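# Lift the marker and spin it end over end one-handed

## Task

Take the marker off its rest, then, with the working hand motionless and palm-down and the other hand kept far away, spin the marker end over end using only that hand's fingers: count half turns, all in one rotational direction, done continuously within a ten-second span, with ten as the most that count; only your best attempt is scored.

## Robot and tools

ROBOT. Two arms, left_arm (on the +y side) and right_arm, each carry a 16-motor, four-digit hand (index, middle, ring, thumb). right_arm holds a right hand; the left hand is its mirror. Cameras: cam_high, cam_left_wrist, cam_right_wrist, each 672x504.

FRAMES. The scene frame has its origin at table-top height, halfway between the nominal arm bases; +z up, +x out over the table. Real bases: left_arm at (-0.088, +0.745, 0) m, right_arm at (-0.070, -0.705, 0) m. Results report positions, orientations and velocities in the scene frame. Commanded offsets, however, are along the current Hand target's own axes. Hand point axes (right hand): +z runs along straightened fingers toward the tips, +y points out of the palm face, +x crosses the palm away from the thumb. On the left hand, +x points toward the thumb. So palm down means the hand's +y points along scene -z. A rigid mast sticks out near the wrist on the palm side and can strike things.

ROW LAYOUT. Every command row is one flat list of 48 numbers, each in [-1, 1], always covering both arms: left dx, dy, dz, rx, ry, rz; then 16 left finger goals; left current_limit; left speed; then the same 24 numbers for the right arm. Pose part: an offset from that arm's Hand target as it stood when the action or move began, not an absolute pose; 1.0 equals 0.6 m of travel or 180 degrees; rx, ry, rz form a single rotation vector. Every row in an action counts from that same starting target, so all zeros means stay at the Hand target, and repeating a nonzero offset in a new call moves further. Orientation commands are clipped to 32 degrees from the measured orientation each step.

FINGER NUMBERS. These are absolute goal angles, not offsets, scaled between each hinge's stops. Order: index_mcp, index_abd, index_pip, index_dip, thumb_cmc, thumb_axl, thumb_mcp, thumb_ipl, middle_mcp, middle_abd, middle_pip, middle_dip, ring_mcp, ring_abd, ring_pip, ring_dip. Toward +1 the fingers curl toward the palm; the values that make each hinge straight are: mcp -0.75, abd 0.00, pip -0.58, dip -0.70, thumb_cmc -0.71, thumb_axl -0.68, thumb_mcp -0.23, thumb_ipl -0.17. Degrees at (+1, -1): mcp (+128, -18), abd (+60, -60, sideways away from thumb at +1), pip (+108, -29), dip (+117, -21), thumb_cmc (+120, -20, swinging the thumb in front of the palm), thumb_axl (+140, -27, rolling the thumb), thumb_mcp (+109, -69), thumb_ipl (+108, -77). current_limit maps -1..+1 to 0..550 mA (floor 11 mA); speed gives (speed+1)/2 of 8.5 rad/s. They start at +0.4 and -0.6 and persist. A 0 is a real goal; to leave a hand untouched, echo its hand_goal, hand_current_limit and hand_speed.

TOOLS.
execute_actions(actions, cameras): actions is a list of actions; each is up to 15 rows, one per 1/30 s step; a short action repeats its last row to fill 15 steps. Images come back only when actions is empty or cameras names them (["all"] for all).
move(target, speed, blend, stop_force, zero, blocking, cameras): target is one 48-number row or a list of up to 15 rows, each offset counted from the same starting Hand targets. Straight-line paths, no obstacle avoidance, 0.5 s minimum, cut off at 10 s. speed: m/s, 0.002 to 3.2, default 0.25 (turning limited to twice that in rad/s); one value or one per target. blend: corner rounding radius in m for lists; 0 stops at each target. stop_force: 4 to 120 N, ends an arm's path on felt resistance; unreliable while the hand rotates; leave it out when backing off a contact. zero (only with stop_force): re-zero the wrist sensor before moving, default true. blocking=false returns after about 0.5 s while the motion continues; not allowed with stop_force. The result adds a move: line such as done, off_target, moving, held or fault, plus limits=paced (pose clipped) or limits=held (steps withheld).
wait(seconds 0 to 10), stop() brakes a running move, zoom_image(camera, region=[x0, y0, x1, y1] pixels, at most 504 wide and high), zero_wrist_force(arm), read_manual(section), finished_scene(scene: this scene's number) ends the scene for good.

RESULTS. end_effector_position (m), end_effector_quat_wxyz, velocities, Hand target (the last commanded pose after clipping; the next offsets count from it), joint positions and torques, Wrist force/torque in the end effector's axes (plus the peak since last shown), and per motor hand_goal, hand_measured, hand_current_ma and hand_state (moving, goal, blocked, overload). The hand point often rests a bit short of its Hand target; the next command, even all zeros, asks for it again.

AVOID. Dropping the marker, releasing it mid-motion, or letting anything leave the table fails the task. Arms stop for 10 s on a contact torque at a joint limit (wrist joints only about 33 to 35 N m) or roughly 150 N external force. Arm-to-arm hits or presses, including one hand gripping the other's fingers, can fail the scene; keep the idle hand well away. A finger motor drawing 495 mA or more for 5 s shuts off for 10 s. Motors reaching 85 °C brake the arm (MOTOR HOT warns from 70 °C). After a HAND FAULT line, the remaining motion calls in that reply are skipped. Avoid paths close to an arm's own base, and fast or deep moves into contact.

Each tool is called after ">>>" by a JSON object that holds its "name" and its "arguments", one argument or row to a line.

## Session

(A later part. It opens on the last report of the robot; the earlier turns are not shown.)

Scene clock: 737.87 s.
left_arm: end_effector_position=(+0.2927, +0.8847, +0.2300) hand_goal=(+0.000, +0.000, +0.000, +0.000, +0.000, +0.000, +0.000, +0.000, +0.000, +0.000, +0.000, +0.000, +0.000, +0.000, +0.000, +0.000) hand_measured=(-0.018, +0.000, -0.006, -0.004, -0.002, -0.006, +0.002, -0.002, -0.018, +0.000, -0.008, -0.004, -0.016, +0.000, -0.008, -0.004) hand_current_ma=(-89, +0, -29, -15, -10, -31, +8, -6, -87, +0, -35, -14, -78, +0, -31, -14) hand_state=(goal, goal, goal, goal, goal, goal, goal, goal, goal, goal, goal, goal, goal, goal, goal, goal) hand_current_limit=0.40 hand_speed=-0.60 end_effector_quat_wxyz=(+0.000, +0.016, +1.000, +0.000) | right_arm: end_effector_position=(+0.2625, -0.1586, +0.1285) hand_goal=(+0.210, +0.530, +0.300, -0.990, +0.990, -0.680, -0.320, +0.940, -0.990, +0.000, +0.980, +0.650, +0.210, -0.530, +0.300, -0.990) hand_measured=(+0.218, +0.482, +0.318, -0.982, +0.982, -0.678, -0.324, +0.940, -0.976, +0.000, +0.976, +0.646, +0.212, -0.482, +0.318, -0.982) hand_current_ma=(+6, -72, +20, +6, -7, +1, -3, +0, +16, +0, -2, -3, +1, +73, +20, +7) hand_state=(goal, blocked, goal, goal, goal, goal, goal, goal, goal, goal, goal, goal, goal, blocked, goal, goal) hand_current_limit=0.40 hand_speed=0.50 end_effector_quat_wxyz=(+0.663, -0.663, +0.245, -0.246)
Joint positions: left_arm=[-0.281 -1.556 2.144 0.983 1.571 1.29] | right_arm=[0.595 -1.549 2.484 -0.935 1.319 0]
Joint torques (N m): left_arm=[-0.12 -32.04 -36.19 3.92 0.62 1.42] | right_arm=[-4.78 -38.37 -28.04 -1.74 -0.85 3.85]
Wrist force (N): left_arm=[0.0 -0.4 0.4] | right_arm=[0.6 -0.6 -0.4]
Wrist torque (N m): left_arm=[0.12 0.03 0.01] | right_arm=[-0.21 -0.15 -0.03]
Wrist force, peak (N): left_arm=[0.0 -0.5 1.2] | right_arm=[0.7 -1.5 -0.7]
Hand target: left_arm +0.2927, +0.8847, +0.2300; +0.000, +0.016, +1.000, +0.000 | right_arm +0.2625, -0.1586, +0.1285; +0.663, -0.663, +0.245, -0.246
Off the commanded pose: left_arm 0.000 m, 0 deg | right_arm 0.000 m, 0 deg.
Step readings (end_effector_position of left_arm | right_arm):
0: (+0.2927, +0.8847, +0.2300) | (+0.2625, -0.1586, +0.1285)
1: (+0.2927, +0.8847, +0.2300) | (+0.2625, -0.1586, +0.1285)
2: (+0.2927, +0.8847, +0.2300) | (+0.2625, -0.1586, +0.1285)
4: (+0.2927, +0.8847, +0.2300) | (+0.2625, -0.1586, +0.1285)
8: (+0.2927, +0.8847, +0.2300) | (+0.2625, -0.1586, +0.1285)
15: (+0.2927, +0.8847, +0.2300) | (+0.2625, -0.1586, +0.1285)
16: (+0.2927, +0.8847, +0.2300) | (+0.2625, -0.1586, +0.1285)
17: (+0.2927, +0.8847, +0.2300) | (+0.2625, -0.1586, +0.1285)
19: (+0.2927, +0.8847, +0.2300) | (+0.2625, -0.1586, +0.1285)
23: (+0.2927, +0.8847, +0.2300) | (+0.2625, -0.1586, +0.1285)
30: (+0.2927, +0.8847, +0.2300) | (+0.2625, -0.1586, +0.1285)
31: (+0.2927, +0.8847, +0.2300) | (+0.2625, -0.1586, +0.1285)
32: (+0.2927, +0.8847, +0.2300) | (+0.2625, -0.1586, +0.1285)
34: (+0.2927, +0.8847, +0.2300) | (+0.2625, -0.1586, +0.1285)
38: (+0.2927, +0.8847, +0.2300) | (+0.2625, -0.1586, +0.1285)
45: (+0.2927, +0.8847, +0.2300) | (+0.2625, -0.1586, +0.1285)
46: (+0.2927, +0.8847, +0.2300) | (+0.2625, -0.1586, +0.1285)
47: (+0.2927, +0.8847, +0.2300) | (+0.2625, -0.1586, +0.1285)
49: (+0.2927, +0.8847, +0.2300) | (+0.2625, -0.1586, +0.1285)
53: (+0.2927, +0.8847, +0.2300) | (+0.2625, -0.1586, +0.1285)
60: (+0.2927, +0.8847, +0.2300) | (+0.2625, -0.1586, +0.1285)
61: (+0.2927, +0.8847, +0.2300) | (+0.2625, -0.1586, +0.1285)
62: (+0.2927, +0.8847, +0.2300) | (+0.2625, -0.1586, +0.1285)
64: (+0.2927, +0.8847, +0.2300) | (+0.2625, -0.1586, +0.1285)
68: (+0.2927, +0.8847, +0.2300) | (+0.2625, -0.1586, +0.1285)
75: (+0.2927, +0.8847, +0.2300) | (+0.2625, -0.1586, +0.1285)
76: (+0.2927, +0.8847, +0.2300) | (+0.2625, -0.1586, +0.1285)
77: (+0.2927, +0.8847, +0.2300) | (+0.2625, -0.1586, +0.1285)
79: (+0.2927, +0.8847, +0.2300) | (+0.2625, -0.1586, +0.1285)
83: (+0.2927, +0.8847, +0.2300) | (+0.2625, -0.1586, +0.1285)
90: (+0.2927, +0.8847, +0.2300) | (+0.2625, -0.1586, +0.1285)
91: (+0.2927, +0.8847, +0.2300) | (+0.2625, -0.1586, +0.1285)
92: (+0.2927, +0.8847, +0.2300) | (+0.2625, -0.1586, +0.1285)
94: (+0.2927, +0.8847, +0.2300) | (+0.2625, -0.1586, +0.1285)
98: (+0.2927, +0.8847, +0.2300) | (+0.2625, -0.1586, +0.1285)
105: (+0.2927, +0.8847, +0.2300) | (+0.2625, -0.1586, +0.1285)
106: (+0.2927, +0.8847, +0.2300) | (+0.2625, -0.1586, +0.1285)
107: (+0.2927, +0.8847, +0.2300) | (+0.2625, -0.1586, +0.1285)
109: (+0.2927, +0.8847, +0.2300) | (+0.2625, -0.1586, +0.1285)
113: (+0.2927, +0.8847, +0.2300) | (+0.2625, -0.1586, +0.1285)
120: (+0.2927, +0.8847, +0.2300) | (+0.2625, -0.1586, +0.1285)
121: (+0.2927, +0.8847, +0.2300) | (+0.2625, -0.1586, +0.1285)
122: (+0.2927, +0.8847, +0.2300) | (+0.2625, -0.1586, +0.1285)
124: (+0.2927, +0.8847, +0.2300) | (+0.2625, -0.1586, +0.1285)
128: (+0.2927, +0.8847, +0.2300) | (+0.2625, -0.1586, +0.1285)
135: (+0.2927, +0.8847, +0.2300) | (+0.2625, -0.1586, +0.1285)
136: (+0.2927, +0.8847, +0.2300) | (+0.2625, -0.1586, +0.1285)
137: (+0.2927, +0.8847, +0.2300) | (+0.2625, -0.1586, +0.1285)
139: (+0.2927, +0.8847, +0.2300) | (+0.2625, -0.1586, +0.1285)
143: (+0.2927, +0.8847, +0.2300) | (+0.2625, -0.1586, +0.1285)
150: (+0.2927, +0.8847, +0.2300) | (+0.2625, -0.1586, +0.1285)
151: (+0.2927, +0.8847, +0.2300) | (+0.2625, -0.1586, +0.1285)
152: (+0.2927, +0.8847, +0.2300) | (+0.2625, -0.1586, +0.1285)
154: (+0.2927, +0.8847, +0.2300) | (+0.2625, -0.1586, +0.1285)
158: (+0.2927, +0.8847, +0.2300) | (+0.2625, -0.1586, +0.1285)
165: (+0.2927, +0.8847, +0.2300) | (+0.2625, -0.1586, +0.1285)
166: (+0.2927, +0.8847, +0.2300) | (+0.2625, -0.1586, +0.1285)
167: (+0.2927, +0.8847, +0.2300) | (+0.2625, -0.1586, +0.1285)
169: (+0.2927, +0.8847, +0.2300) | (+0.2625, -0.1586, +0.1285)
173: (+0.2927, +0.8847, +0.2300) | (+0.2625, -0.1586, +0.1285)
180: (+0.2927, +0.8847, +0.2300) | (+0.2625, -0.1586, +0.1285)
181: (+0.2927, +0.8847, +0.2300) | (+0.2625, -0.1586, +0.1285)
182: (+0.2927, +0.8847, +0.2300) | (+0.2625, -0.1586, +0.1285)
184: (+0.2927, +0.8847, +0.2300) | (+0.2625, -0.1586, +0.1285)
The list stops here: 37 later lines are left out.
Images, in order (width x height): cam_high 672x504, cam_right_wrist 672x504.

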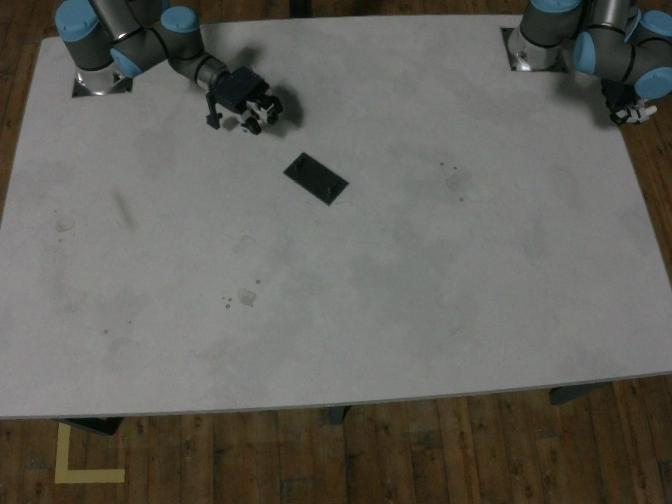

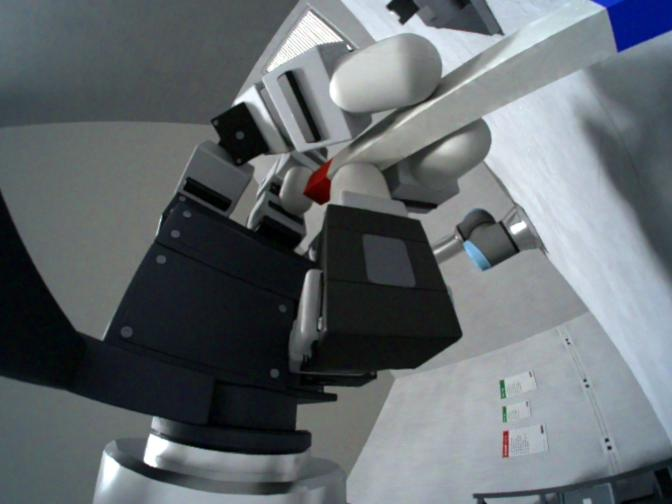

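>>> {"name": "move", "arguments": {
  "target": [
    [0,0,0,0,0,0,0,0,0,0,0,0,0,0,0,0,0,0,0,0,0,0,0.4,-0.6,0,0,0,0,0,0,0.21,0.53,0.3,-0.99,0.999,-0.68,-0.132,0.782,-0.99,0,0.985,0.65,0.21,-0.53,0.3,-0.99,0.4,-0.6],
    [0,0,0,0,0,0,0,0,0,0,0,0,0,0,0,0,0,0,0,0,0,0,0.4,-0.6,0,0,0,0,0,0,0.21,0.53,0.3,-0.99,0.976,-0.68,0.072,0.485,-0.99,0,0.985,0.65,0.21,-0.53,0.3,-0.99,0.4,-0.6],
    [0,0,0,0,0,0,0,0,0,0,0,0,0,0,0,0,0,0,0,0,0,0,0.4,-0.6,0,0,0,0,0,0,0.21,0.53,0.3,-0.99,0.956,-0.68,0.192,0.271,-0.99,0,0.985,0.65,0.21,-0.53,0.3,-0.99,0.4,-0.7],
    [0,0,0,0,0,0,0,0,0,0,0,0,0,0,0,0,0,0,0,0,0,0,0.4,-0.6,0,0,0,0,0,0,0.21,0.53,0.3,-0.99,0.985,-0.68,-0.132,0.782,-0.99,0,0.985,0.65,0.21,-0.53,0.3,-0.99,0.4,-0.5],
    [0,0,0,0,0,0,0,0,0,0,0,0,0,0,0,0,0,0,0,0,0,0,0.4,-0.6,0,0,0,0,0,0,0.21,0.53,0.3,-0.99,0.96,-0.68,-0.45,0.98,-0.99,0,0.985,0.65,0.21,-0.53,0.3,-0.99,0.4,-0.5],
    [0,0,0,0,0,0,0,0,0,0,0,0,0,0,0,0,0,0,0,0,0,0,0.4,-0.6,0,0,0,0,0,0,0.21,0.53,0.3,-0.99,0.357,-0.68,-0.673,0.702,-0.99,0,0.985,0.65,0.21,-0.53,0.3,-0.99,0.4,-0.5]
  ],
  "cameras": ["cam_right_wrist"]
}}

Scene clock: 752.10 s.
left_arm: end_effector_position=(+0.2927, +0.8847, +0.2300) hand_goal=(+0.000, +0.000, +0.000, +0.000, +0.000, +0.000, +0.000, +0.000, +0.000, +0.000, +0.000, +0.000, +0.000, +0.000, +0.000, +0.000) hand_measured=(-0.018, +0.000, -0.006, -0.004, -0.002, -0.006, +0.002, -0.002, -0.018, +0.000, -0.008, -0.004, -0.016, +0.000, -0.008, -0.004) hand_current_ma=(-89, +0, -29, -15, -10, -31, +8, -6, -87, +0, -35, -14, -78, +0, -31, -14) hand_state=(goal, goal, goal, goal, goal, goal, goal, goal, goal, goal, goal, goal, goal, goal, goal, goal) hand_current_limit=0.40 hand_speed=-0.60 end_effector_quat_wxyz=(+0.000, +0.016, +1.000, +0.000) | right_arm: end_effector_position=(+0.2625, -0.1586, +0.1285) hand_goal=(+0.210, +0.530, +0.300, -0.990, +0.356, -0.680, -0.674, +0.702, -0.990, +0.000, +0.984, +0.650, +0.210, -0.530, +0.300, -0.990) hand_measured=(+0.218, +0.484, +0.318, -0.982, +0.362, -0.682, -0.670, +0.704, -0.976, +0.000, +0.976, +0.646, +0.214, -0.482, +0.318, -0.982) hand_current_ma=(+6, -72, +20, +6, +4, -1, +3, +1, +16, +0, -5, -3, +2, +73, +20, +7) hand_state=(goal, blocked, goal, goal, goal, goal, goal, goal, goal, goal, goal, goal, goal, blocked, goal, goal) hand_current_limit=0.40 hand_speed=-0.50 end_effector_quat_wxyz=(+0.663, -0.663, +0.245, -0.246)
Joint positions: left_arm=[-0.281 -1.556 2.144 0.983 1.571 1.29] | right_arm=[0.595 -1.549 2.484 -0.935 1.319 0]
Joint torques (N m): left_arm=[0.97 -35.45 -35.41 3.7 0.76 1.28] | right_arm=[0.13 -35.66 -29.75 -1.11 -0.78 3.93]
Wrist force (N): left_arm=[-0.7 0.0 0.5] | right_arm=[0.3 -0.9 -0.4]
Wrist torque (N m): left_arm=[0.17 0.12 -0.06] | right_arm=[-0.24 -0.10 -0.10]
Wrist force, peak (N): left_arm=[-0.8 0.3 1.1] | right_arm=[0.7 -1.4 -0.1]
Hand target: left_arm +0.2927, +0.8847, +0.2300; +0.000, +0.016, +1.000, +0.000 | right_arm +0.2625, -0.1586, +0.1285; +0.663, -0.663, +0.245, -0.246
Off the commanded pose: left_arm 0.000 m, 0 deg | right_arm 0.000 m, 0 deg.
move: done
Images, in order (width x height): cam_right_wrist 672x504.

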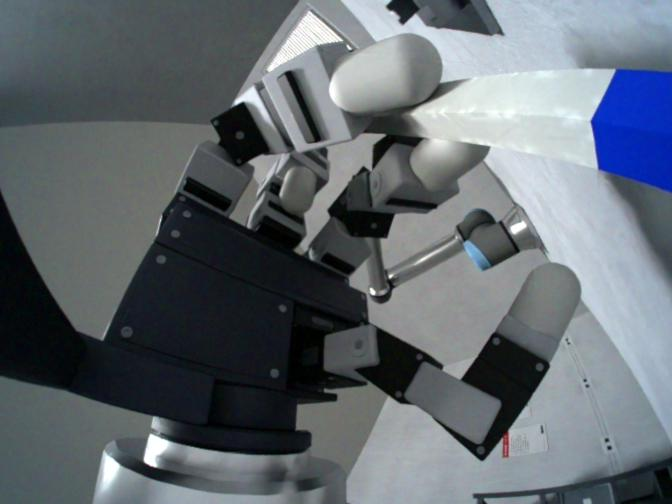

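>>> {"name": "move", "arguments": {
  "target": [
    [0,0,0,0,0,0,0,0,0,0,0,0,0,0,0,0,0,0,0,0,0,0,0.4,-0.6,0,0,0,-0.1111,0,0,0.21,0.53,0.3,-0.99,0.357,-0.68,-0.673,0.702,-0.99,0,0.985,0.65,0.21,-0.53,0.3,-0.99,0.4,-0.5],
    [0,0,0,0,0,0,0,0,0,0,0,0,0,0,0,0,0,0,0,0,0,0,0.4,-0.6,0,0.1417,0,-0.1111,0,0,0.21,0.53,0.3,-0.99,0.357,-0.68,-0.673,0.702,-0.99,0,0.985,0.65,0.21,-0.53,0.3,-0.99,0.4,-0.5]
  ],
  "speed": [0.15,0.08],
  "blend": [0.01,0],
  "cameras": ["cam_right_wrist"]
}}

>>> {"name": "move", "arguments": {
  "target": [0,0,0,0,0,0,0,0,0,0,0,0,0,0,0,0,0,0,0,0,0,0,0.4,-0.6,0,0.03447,0.01254,0,0,0,0.21,0.53,0.3,-0.99,0.357,-0.68,-0.673,0.702,-0.99,0,0.985,0.65,0.21,-0.53,0.3,-0.99,0.4,-0.5],
  "speed": 0.006,
  "stop_force": 4,
  "cameras": ["cam_right_wrist"]
}}

Scene clock: 765.27 s.
left_arm: end_effector_position=(+0.2927, +0.8847, +0.2300) hand_goal=(+0.000, +0.000, +0.000, +0.000, +0.000, +0.000, +0.000, +0.000, +0.000, +0.000, +0.000, +0.000, +0.000, +0.000, +0.000, +0.000) hand_measured=(-0.018, +0.000, -0.006, -0.004, -0.002, -0.006, +0.002, -0.002, -0.018, +0.000, -0.008, -0.004, -0.016, +0.000, -0.008, -0.004) hand_current_ma=(-89, +0, -29, -15, -10, -31, +8, -6, -87, +0, -35, -14, -78, +0, -31, -14) hand_state=(goal, goal, goal, goal, goal, goal, goal, goal, goal, goal, goal, goal, goal, goal, goal, goal) hand_current_limit=0.40 hand_speed=-0.60 end_effector_quat_wxyz=(+0.000, +0.016, +1.000, +0.000) | right_arm: end_effector_position=(+0.2625, -0.1587, +0.0436) hand_goal=(+0.210, +0.530, +0.300, -0.990, +0.356, -0.680, -0.674, +0.702, -0.990, +0.000, +0.984, +0.650, +0.210, -0.530, +0.300, -0.990) hand_measured=(+0.212, +0.484, +0.318, -0.982, +0.362, -0.682, -0.670, +0.704, -0.976, +0.000, +0.976, +0.646, +0.208, -0.482, +0.318, -0.982) hand_current_ma=(+1, -72, +20, +6, +4, -1, +3, +1, +16, +0, -5, -3, -1, +73, +20, +7) hand_state=(goal, blocked, goal, goal, goal, goal, goal, goal, goal, goal, goal, goal, goal, blocked, goal, goal) hand_current_limit=0.40 hand_speed=-0.50 end_effector_quat_wxyz=(-0.538, +0.768, -0.284, +0.199)
Joint positions: left_arm=[-0.281 -1.556 2.144 0.983 1.571 1.29] | right_arm=[0.623 -1.394 2.34 -0.589 1.36 -0.078]
Joint torques (N m): left_arm=[-1.34 -34.43 -37.7 3.79 0.68 1.36] | right_arm=[11.86 -32.71 -16.51 -2.81 2.17 2.51]
Wrist force (N): left_arm=[-0.1 -0.2 0.6] | right_arm=[0.4 -1.0 -0.2]
Wrist torque (N m): left_arm=[0.14 0.04 0.00] | right_arm=[-0.14 -0.11 0.08]
Wrist force, peak (N): left_arm=[-1.1 -0.1 1.0] | right_arm=[0.5 -2.2 1.0]
Hand target: left_arm +0.2927, +0.8847, +0.2300; +0.000, +0.016, +1.000, +0.000 | right_arm +0.2625, -0.1586, +0.0435; -0.538, +0.768, -0.284, +0.199
Off the commanded pose: left_arm 0.000 m, 0 deg | right_arm 0.000 m, 0 deg.
move: done
Images, in order (width x height): cam_right_wrist 672x504.

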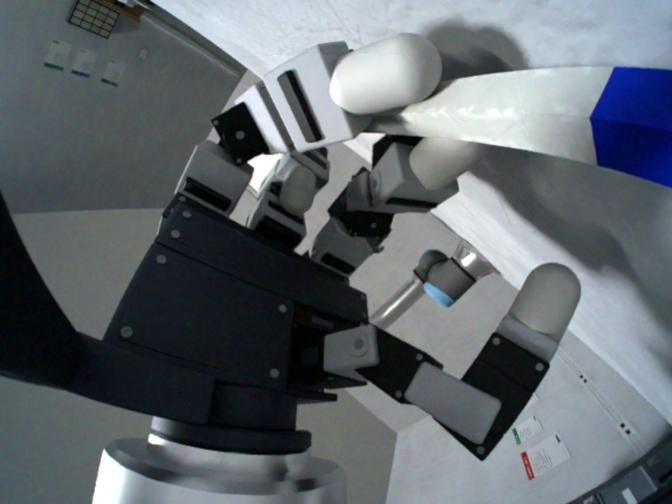

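Scene clock: 770.07 s.
left_arm: end_effector_position=(+0.2927, +0.8847, +0.2300) hand_goal=(+0.000, +0.000, +0.000, +0.000, +0.000, +0.000, +0.000, +0.000, +0.000, +0.000, +0.000, +0.000, +0.000, +0.000, +0.000, +0.000) hand_measured=(-0.018, +0.000, -0.006, -0.004, -0.002, -0.006, +0.002, -0.002, -0.018, +0.000, -0.008, -0.004, -0.016, +0.000, -0.008, -0.004) hand_current_ma=(-89, +0, -29, -15, -10, -31, +8, -6, -87, +0, -35, -14, -78, +0, -31, -14) hand_state=(goal, goal, goal, goal, goal, goal, goal, goal, goal, goal, goal, goal, goal, goal, goal, goal) hand_current_limit=0.40 hand_speed=-0.60 end_effector_quat_wxyz=(+0.000, +0.016, +1.000, +0.000) | right_arm: end_effector_position=(+0.2625, -0.1586, +0.0240) hand_goal=(+0.210, +0.530, +0.300, -0.990, +0.356, -0.680, -0.674, +0.702, -0.990, +0.000, +0.984, +0.650, +0.210, -0.530, +0.300, -0.990) hand_measured=(+0.212, +0.484, +0.318, -0.982, +0.362, -0.682, -0.670, +0.704, -0.976, +0.000, +0.976, +0.646, +0.208, -0.486, +0.322, -0.982) hand_current_ma=(+1, -72, +20, +6, +4, -1, +3, +1, +16, +0, -5, -3, -1, +63, +30, +7) hand_state=(goal, blocked, goal, goal, goal, goal, goal, goal, goal, goal, goal, goal, goal, blocked, blocked, goal) hand_current_limit=0.40 hand_speed=-0.50 end_effector_quat_wxyz=(-0.538, +0.768, -0.284, +0.199)
Joint positions: left_arm=[-0.281 -1.556 2.144 0.983 1.571 1.29] | right_arm=[0.623 -1.357 2.35 -0.636 1.36 -0.078]
Joint torques (N m): left_arm=[1.04 -35.08 -36.05 3.54 0.77 1.06] | right_arm=[7.77 -59.87 -32.96 1.35 0.85 3.02]
Wrist force (N): left_arm=[0.0 -0.2 0.8] | right_arm=[0.6 -2.7 -0.4]
Wrist torque (N m): left_arm=[0.11 0.04 0.00] | right_arm=[-0.15 -0.13 0.01]
Wrist force, peak (N): left_arm=[0.0 -0.2 1.2] | right_arm=[0.8 -5.9 0.5]
Hand target: left_arm +0.2927, +0.8847, +0.2300; +0.000, +0.016, +1.000, +0.000 | right_arm +0.2625, -0.1586, +0.0240; -0.538, +0.768, -0.284, +0.199 (not the last commanded pose)
Off the commanded pose: left_arm 0.000 m, 0 deg | right_arm 0.002 m, 0 deg.
move: contact (right_arm)
Images, in order (width x height): cam_right_wrist 672x504.

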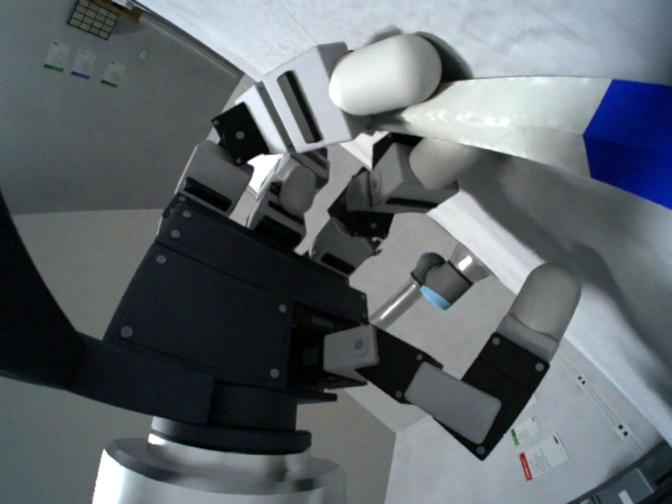

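>>> {"name": "move", "arguments": {
  "target": [
    [0,0,0,0,0,0,0,0,0,0,0,0,0,0,0,0,0,0,0,0,0,0,0.4,-0.6,0,-0.00125,-0.00046,0,0,0,0.21,0.53,0.3,-0.99,0.357,-0.68,-0.673,0.702,-0.99,0,0.985,0.65,0.21,-0.53,0.3,-0.99,0.4,-0.9],
    [0,0,0,0,0,0,0,0,0,0,0,0,0,0,0,0,0,0,0,0,0,0,0.4,-0.6,0,-0.00125,-0.00046,0,0,0,0.21,0.42,0.3,-0.99,0.357,-0.68,-0.673,0.702,-0.99,0,0.985,0.65,0.21,-0.42,0.3,-0.99,0.4,-0.9],
    [0,0,0,0,0,0,0,0,0,0,0,0,0,0,0,0,0,0,0,0,0,0,0.4,-0.6,0,-0.00783,-0.00285,0,0,0,0.21,0.32,0.3,-0.99,0.357,-0.68,-0.673,0.702,-0.99,0,0.985,0.65,0.21,-0.32,0.3,-0.99,0.4,-0.85]
  ],
  "speed": 0.01,
  "cameras": ["cam_right_wrist"]
}}

>>> {"name": "move", "arguments": {
  "target": [0,0,0,0,0,0,0,0,0,0,0,0,0,0,0,0,0,0,0,0,0,0,0.4,-0.6,0,-0.188,-0.0684,0,0,0,0.21,0.32,0.3,-0.99,0.357,-0.68,-0.673,0.702,-0.99,0,0.985,0.65,0.21,-0.32,0.3,-0.99,0.4,-0.85],
  "speed": 0.08,
  "cameras": ["cam_high","cam_right_wrist"]
}}

Scene clock: 783.83 s.
left_arm: end_effector_position=(+0.2927, +0.8847, +0.2300) hand_goal=(+0.000, +0.000, +0.000, +0.000, +0.000, +0.000, +0.000, +0.000, +0.000, +0.000, +0.000, +0.000, +0.000, +0.000, +0.000, +0.000) hand_measured=(-0.018, +0.000, -0.006, -0.004, -0.002, -0.006, +0.002, -0.002, -0.018, +0.000, -0.008, -0.004, -0.016, +0.000, -0.008, -0.004) hand_current_ma=(-89, +0, -29, -15, -10, -31, +8, -6, -87, +0, -35, -14, -78, +0, -31, -14) hand_state=(goal, goal, goal, goal, goal, goal, goal, goal, goal, goal, goal, goal, goal, goal, goal, goal) hand_current_limit=0.40 hand_speed=-0.60 end_effector_quat_wxyz=(+0.000, +0.016, +1.000, +0.000) | right_arm: end_effector_position=(+0.2625, -0.1586, +0.0290) hand_goal=(+0.210, +0.320, +0.300, -0.990, +0.356, -0.680, -0.674, +0.702, -0.990, +0.000, +0.984, +0.650, +0.210, -0.320, +0.300, -0.990) hand_measured=(+0.212, +0.322, +0.300, -0.988, +0.362, -0.682, -0.670, +0.704, -0.976, +0.000, +0.976, +0.646, +0.212, -0.322, +0.300, -0.988) hand_current_ma=(+1, +1, +0, +1, +4, -1, +3, +1, +16, +0, -5, -3, +1, -1, +0, +1) hand_state=(goal, goal, goal, goal, goal, goal, goal, goal, goal, goal, goal, goal, goal, goal, goal, goal) hand_current_limit=0.40 hand_speed=-0.85 end_effector_quat_wxyz=(-0.538, +0.768, -0.284, +0.199)
Joint positions: left_arm=[-0.281 -1.556 2.144 0.983 1.571 1.29] | right_arm=[0.623 -1.366 2.348 -0.624 1.36 -0.078]
Joint torques (N m): left_arm=[1.44 -36.29 -37.62 3.94 0.5 1.04] | right_arm=[5.34 -61.49 -36.17 0.92 1.11 3.19]
Wrist force (N): left_arm=[-0.2 -0.2 0.8] | right_arm=[-0.1 -0.9 -0.4]
Wrist torque (N m): left_arm=[0.12 0.07 -0.01] | right_arm=[-0.11 -0.05 0.04]
Wrist force, peak (N): left_arm=[-0.6 -0.8 0.8] | right_arm=[0.0 -4.4 -0.9]
Hand target: left_arm +0.2927, +0.8847, +0.2300; +0.000, +0.016, +1.000, +0.000 | right_arm +0.2625, -0.1586, +0.0290; -0.538, +0.768, -0.284, +0.199
Off the commanded pose: left_arm 0.000 m, 0 deg | right_arm 0.000 m, 0 deg.
move: done
Images, in order (width x height): cam_right_wrist 672x504.

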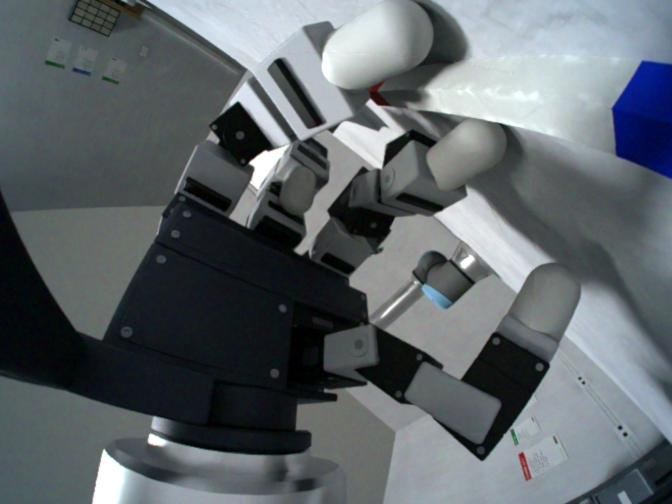

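Scene clock: 785.83 s.
left_arm: end_effector_position=(+0.2927, +0.8847, +0.2300) hand_goal=(+0.000, +0.000, +0.000, +0.000, +0.000, +0.000, +0.000, +0.000, +0.000, +0.000, +0.000, +0.000, +0.000, +0.000, +0.000, +0.000) hand_measured=(-0.018, +0.000, -0.006, -0.004, -0.002, -0.006, +0.002, -0.002, -0.018, +0.000, -0.008, -0.004, -0.016, +0.000, -0.008, -0.004) hand_current_ma=(-89, +0, -29, -15, -10, -31, +8, -6, -87, +0, -35, -14, -78, +0, -31, -14) hand_state=(goal, goal, goal, goal, goal, goal, goal, goal, goal, goal, goal, goal, goal, goal, goal, goal) hand_current_limit=0.40 hand_speed=-0.60 end_effector_quat_wxyz=(+0.000, +0.016, +1.000, +0.000) | right_arm: end_effector_position=(+0.2624, -0.1586, +0.1489) hand_goal=(+0.210, +0.320, +0.300, -0.990, +0.356, -0.680, -0.674, +0.702, -0.990, +0.000, +0.984, +0.650, +0.210, -0.320, +0.300, -0.990) hand_measured=(+0.212, +0.322, +0.300, -0.988, +0.362, -0.682, -0.670, +0.704, -0.976, +0.000, +0.976, +0.646, +0.212, -0.322, +0.300, -0.988) hand_current_ma=(+1, +0, +0, +1, +4, -1, +3, +1, +16, +0, -5, -3, +0, -1, +0, +1) hand_state=(goal, goal, goal, goal, goal, goal, goal, goal, goal, goal, goal, goal, goal, goal, goal, goal) hand_current_limit=0.40 hand_speed=-0.85 end_effector_quat_wxyz=(-0.538, +0.768, -0.284, +0.199)
Joint positions: left_arm=[-0.281 -1.556 2.144 0.983 1.571 1.29] | right_arm=[0.623 -1.563 2.262 -0.342 1.36 -0.078]
Joint torques (N m): left_arm=[-0.86 -36.17 -36.66 3.98 0.72 0.8] | right_arm=[-13.63 -52.98 -46.68 1.42 -0.93 -2.77]
Wrist force (N): left_arm=[0.0 -0.2 0.5] | right_arm=[0.4 -0.9 -0.6]
Wrist torque (N m): left_arm=[0.15 0.03 0.01] | right_arm=[-0.06 -0.10 0.08]
Wrist force, peak (N): left_arm=[-0.6 0.1 0.9] | right_arm=[0.8 -1.4 -0.5]
Hand target: left_arm +0.2927, +0.8847, +0.2300; +0.000, +0.016, +1.000, +0.000 | right_arm +0.2625, -0.1586, +0.1490; -0.538, +0.768, -0.284, +0.199
Off the commanded pose: left_arm 0.000 m, 0 deg | right_arm 0.000 m, 0 deg.
move: done
Images, in order (width x height): cam_high 672x504, cam_right_wrist 672x504.

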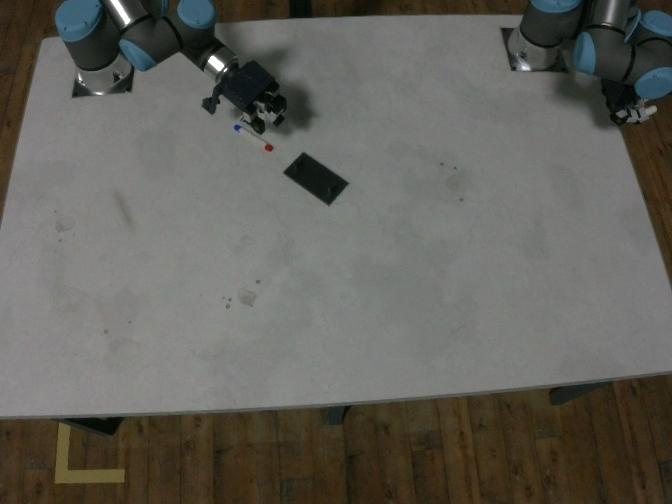

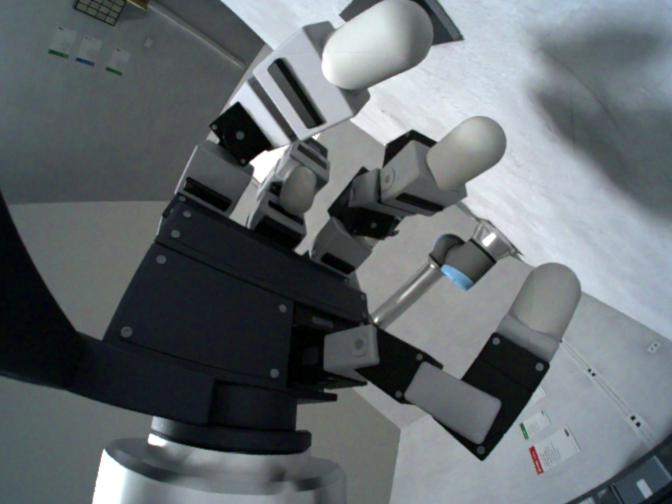

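Marker lies on the table and the hand is clear.

>>> {"name": "finished_scene", "arguments": {
  "scene": 2
}}

The scene is finished: the task was done.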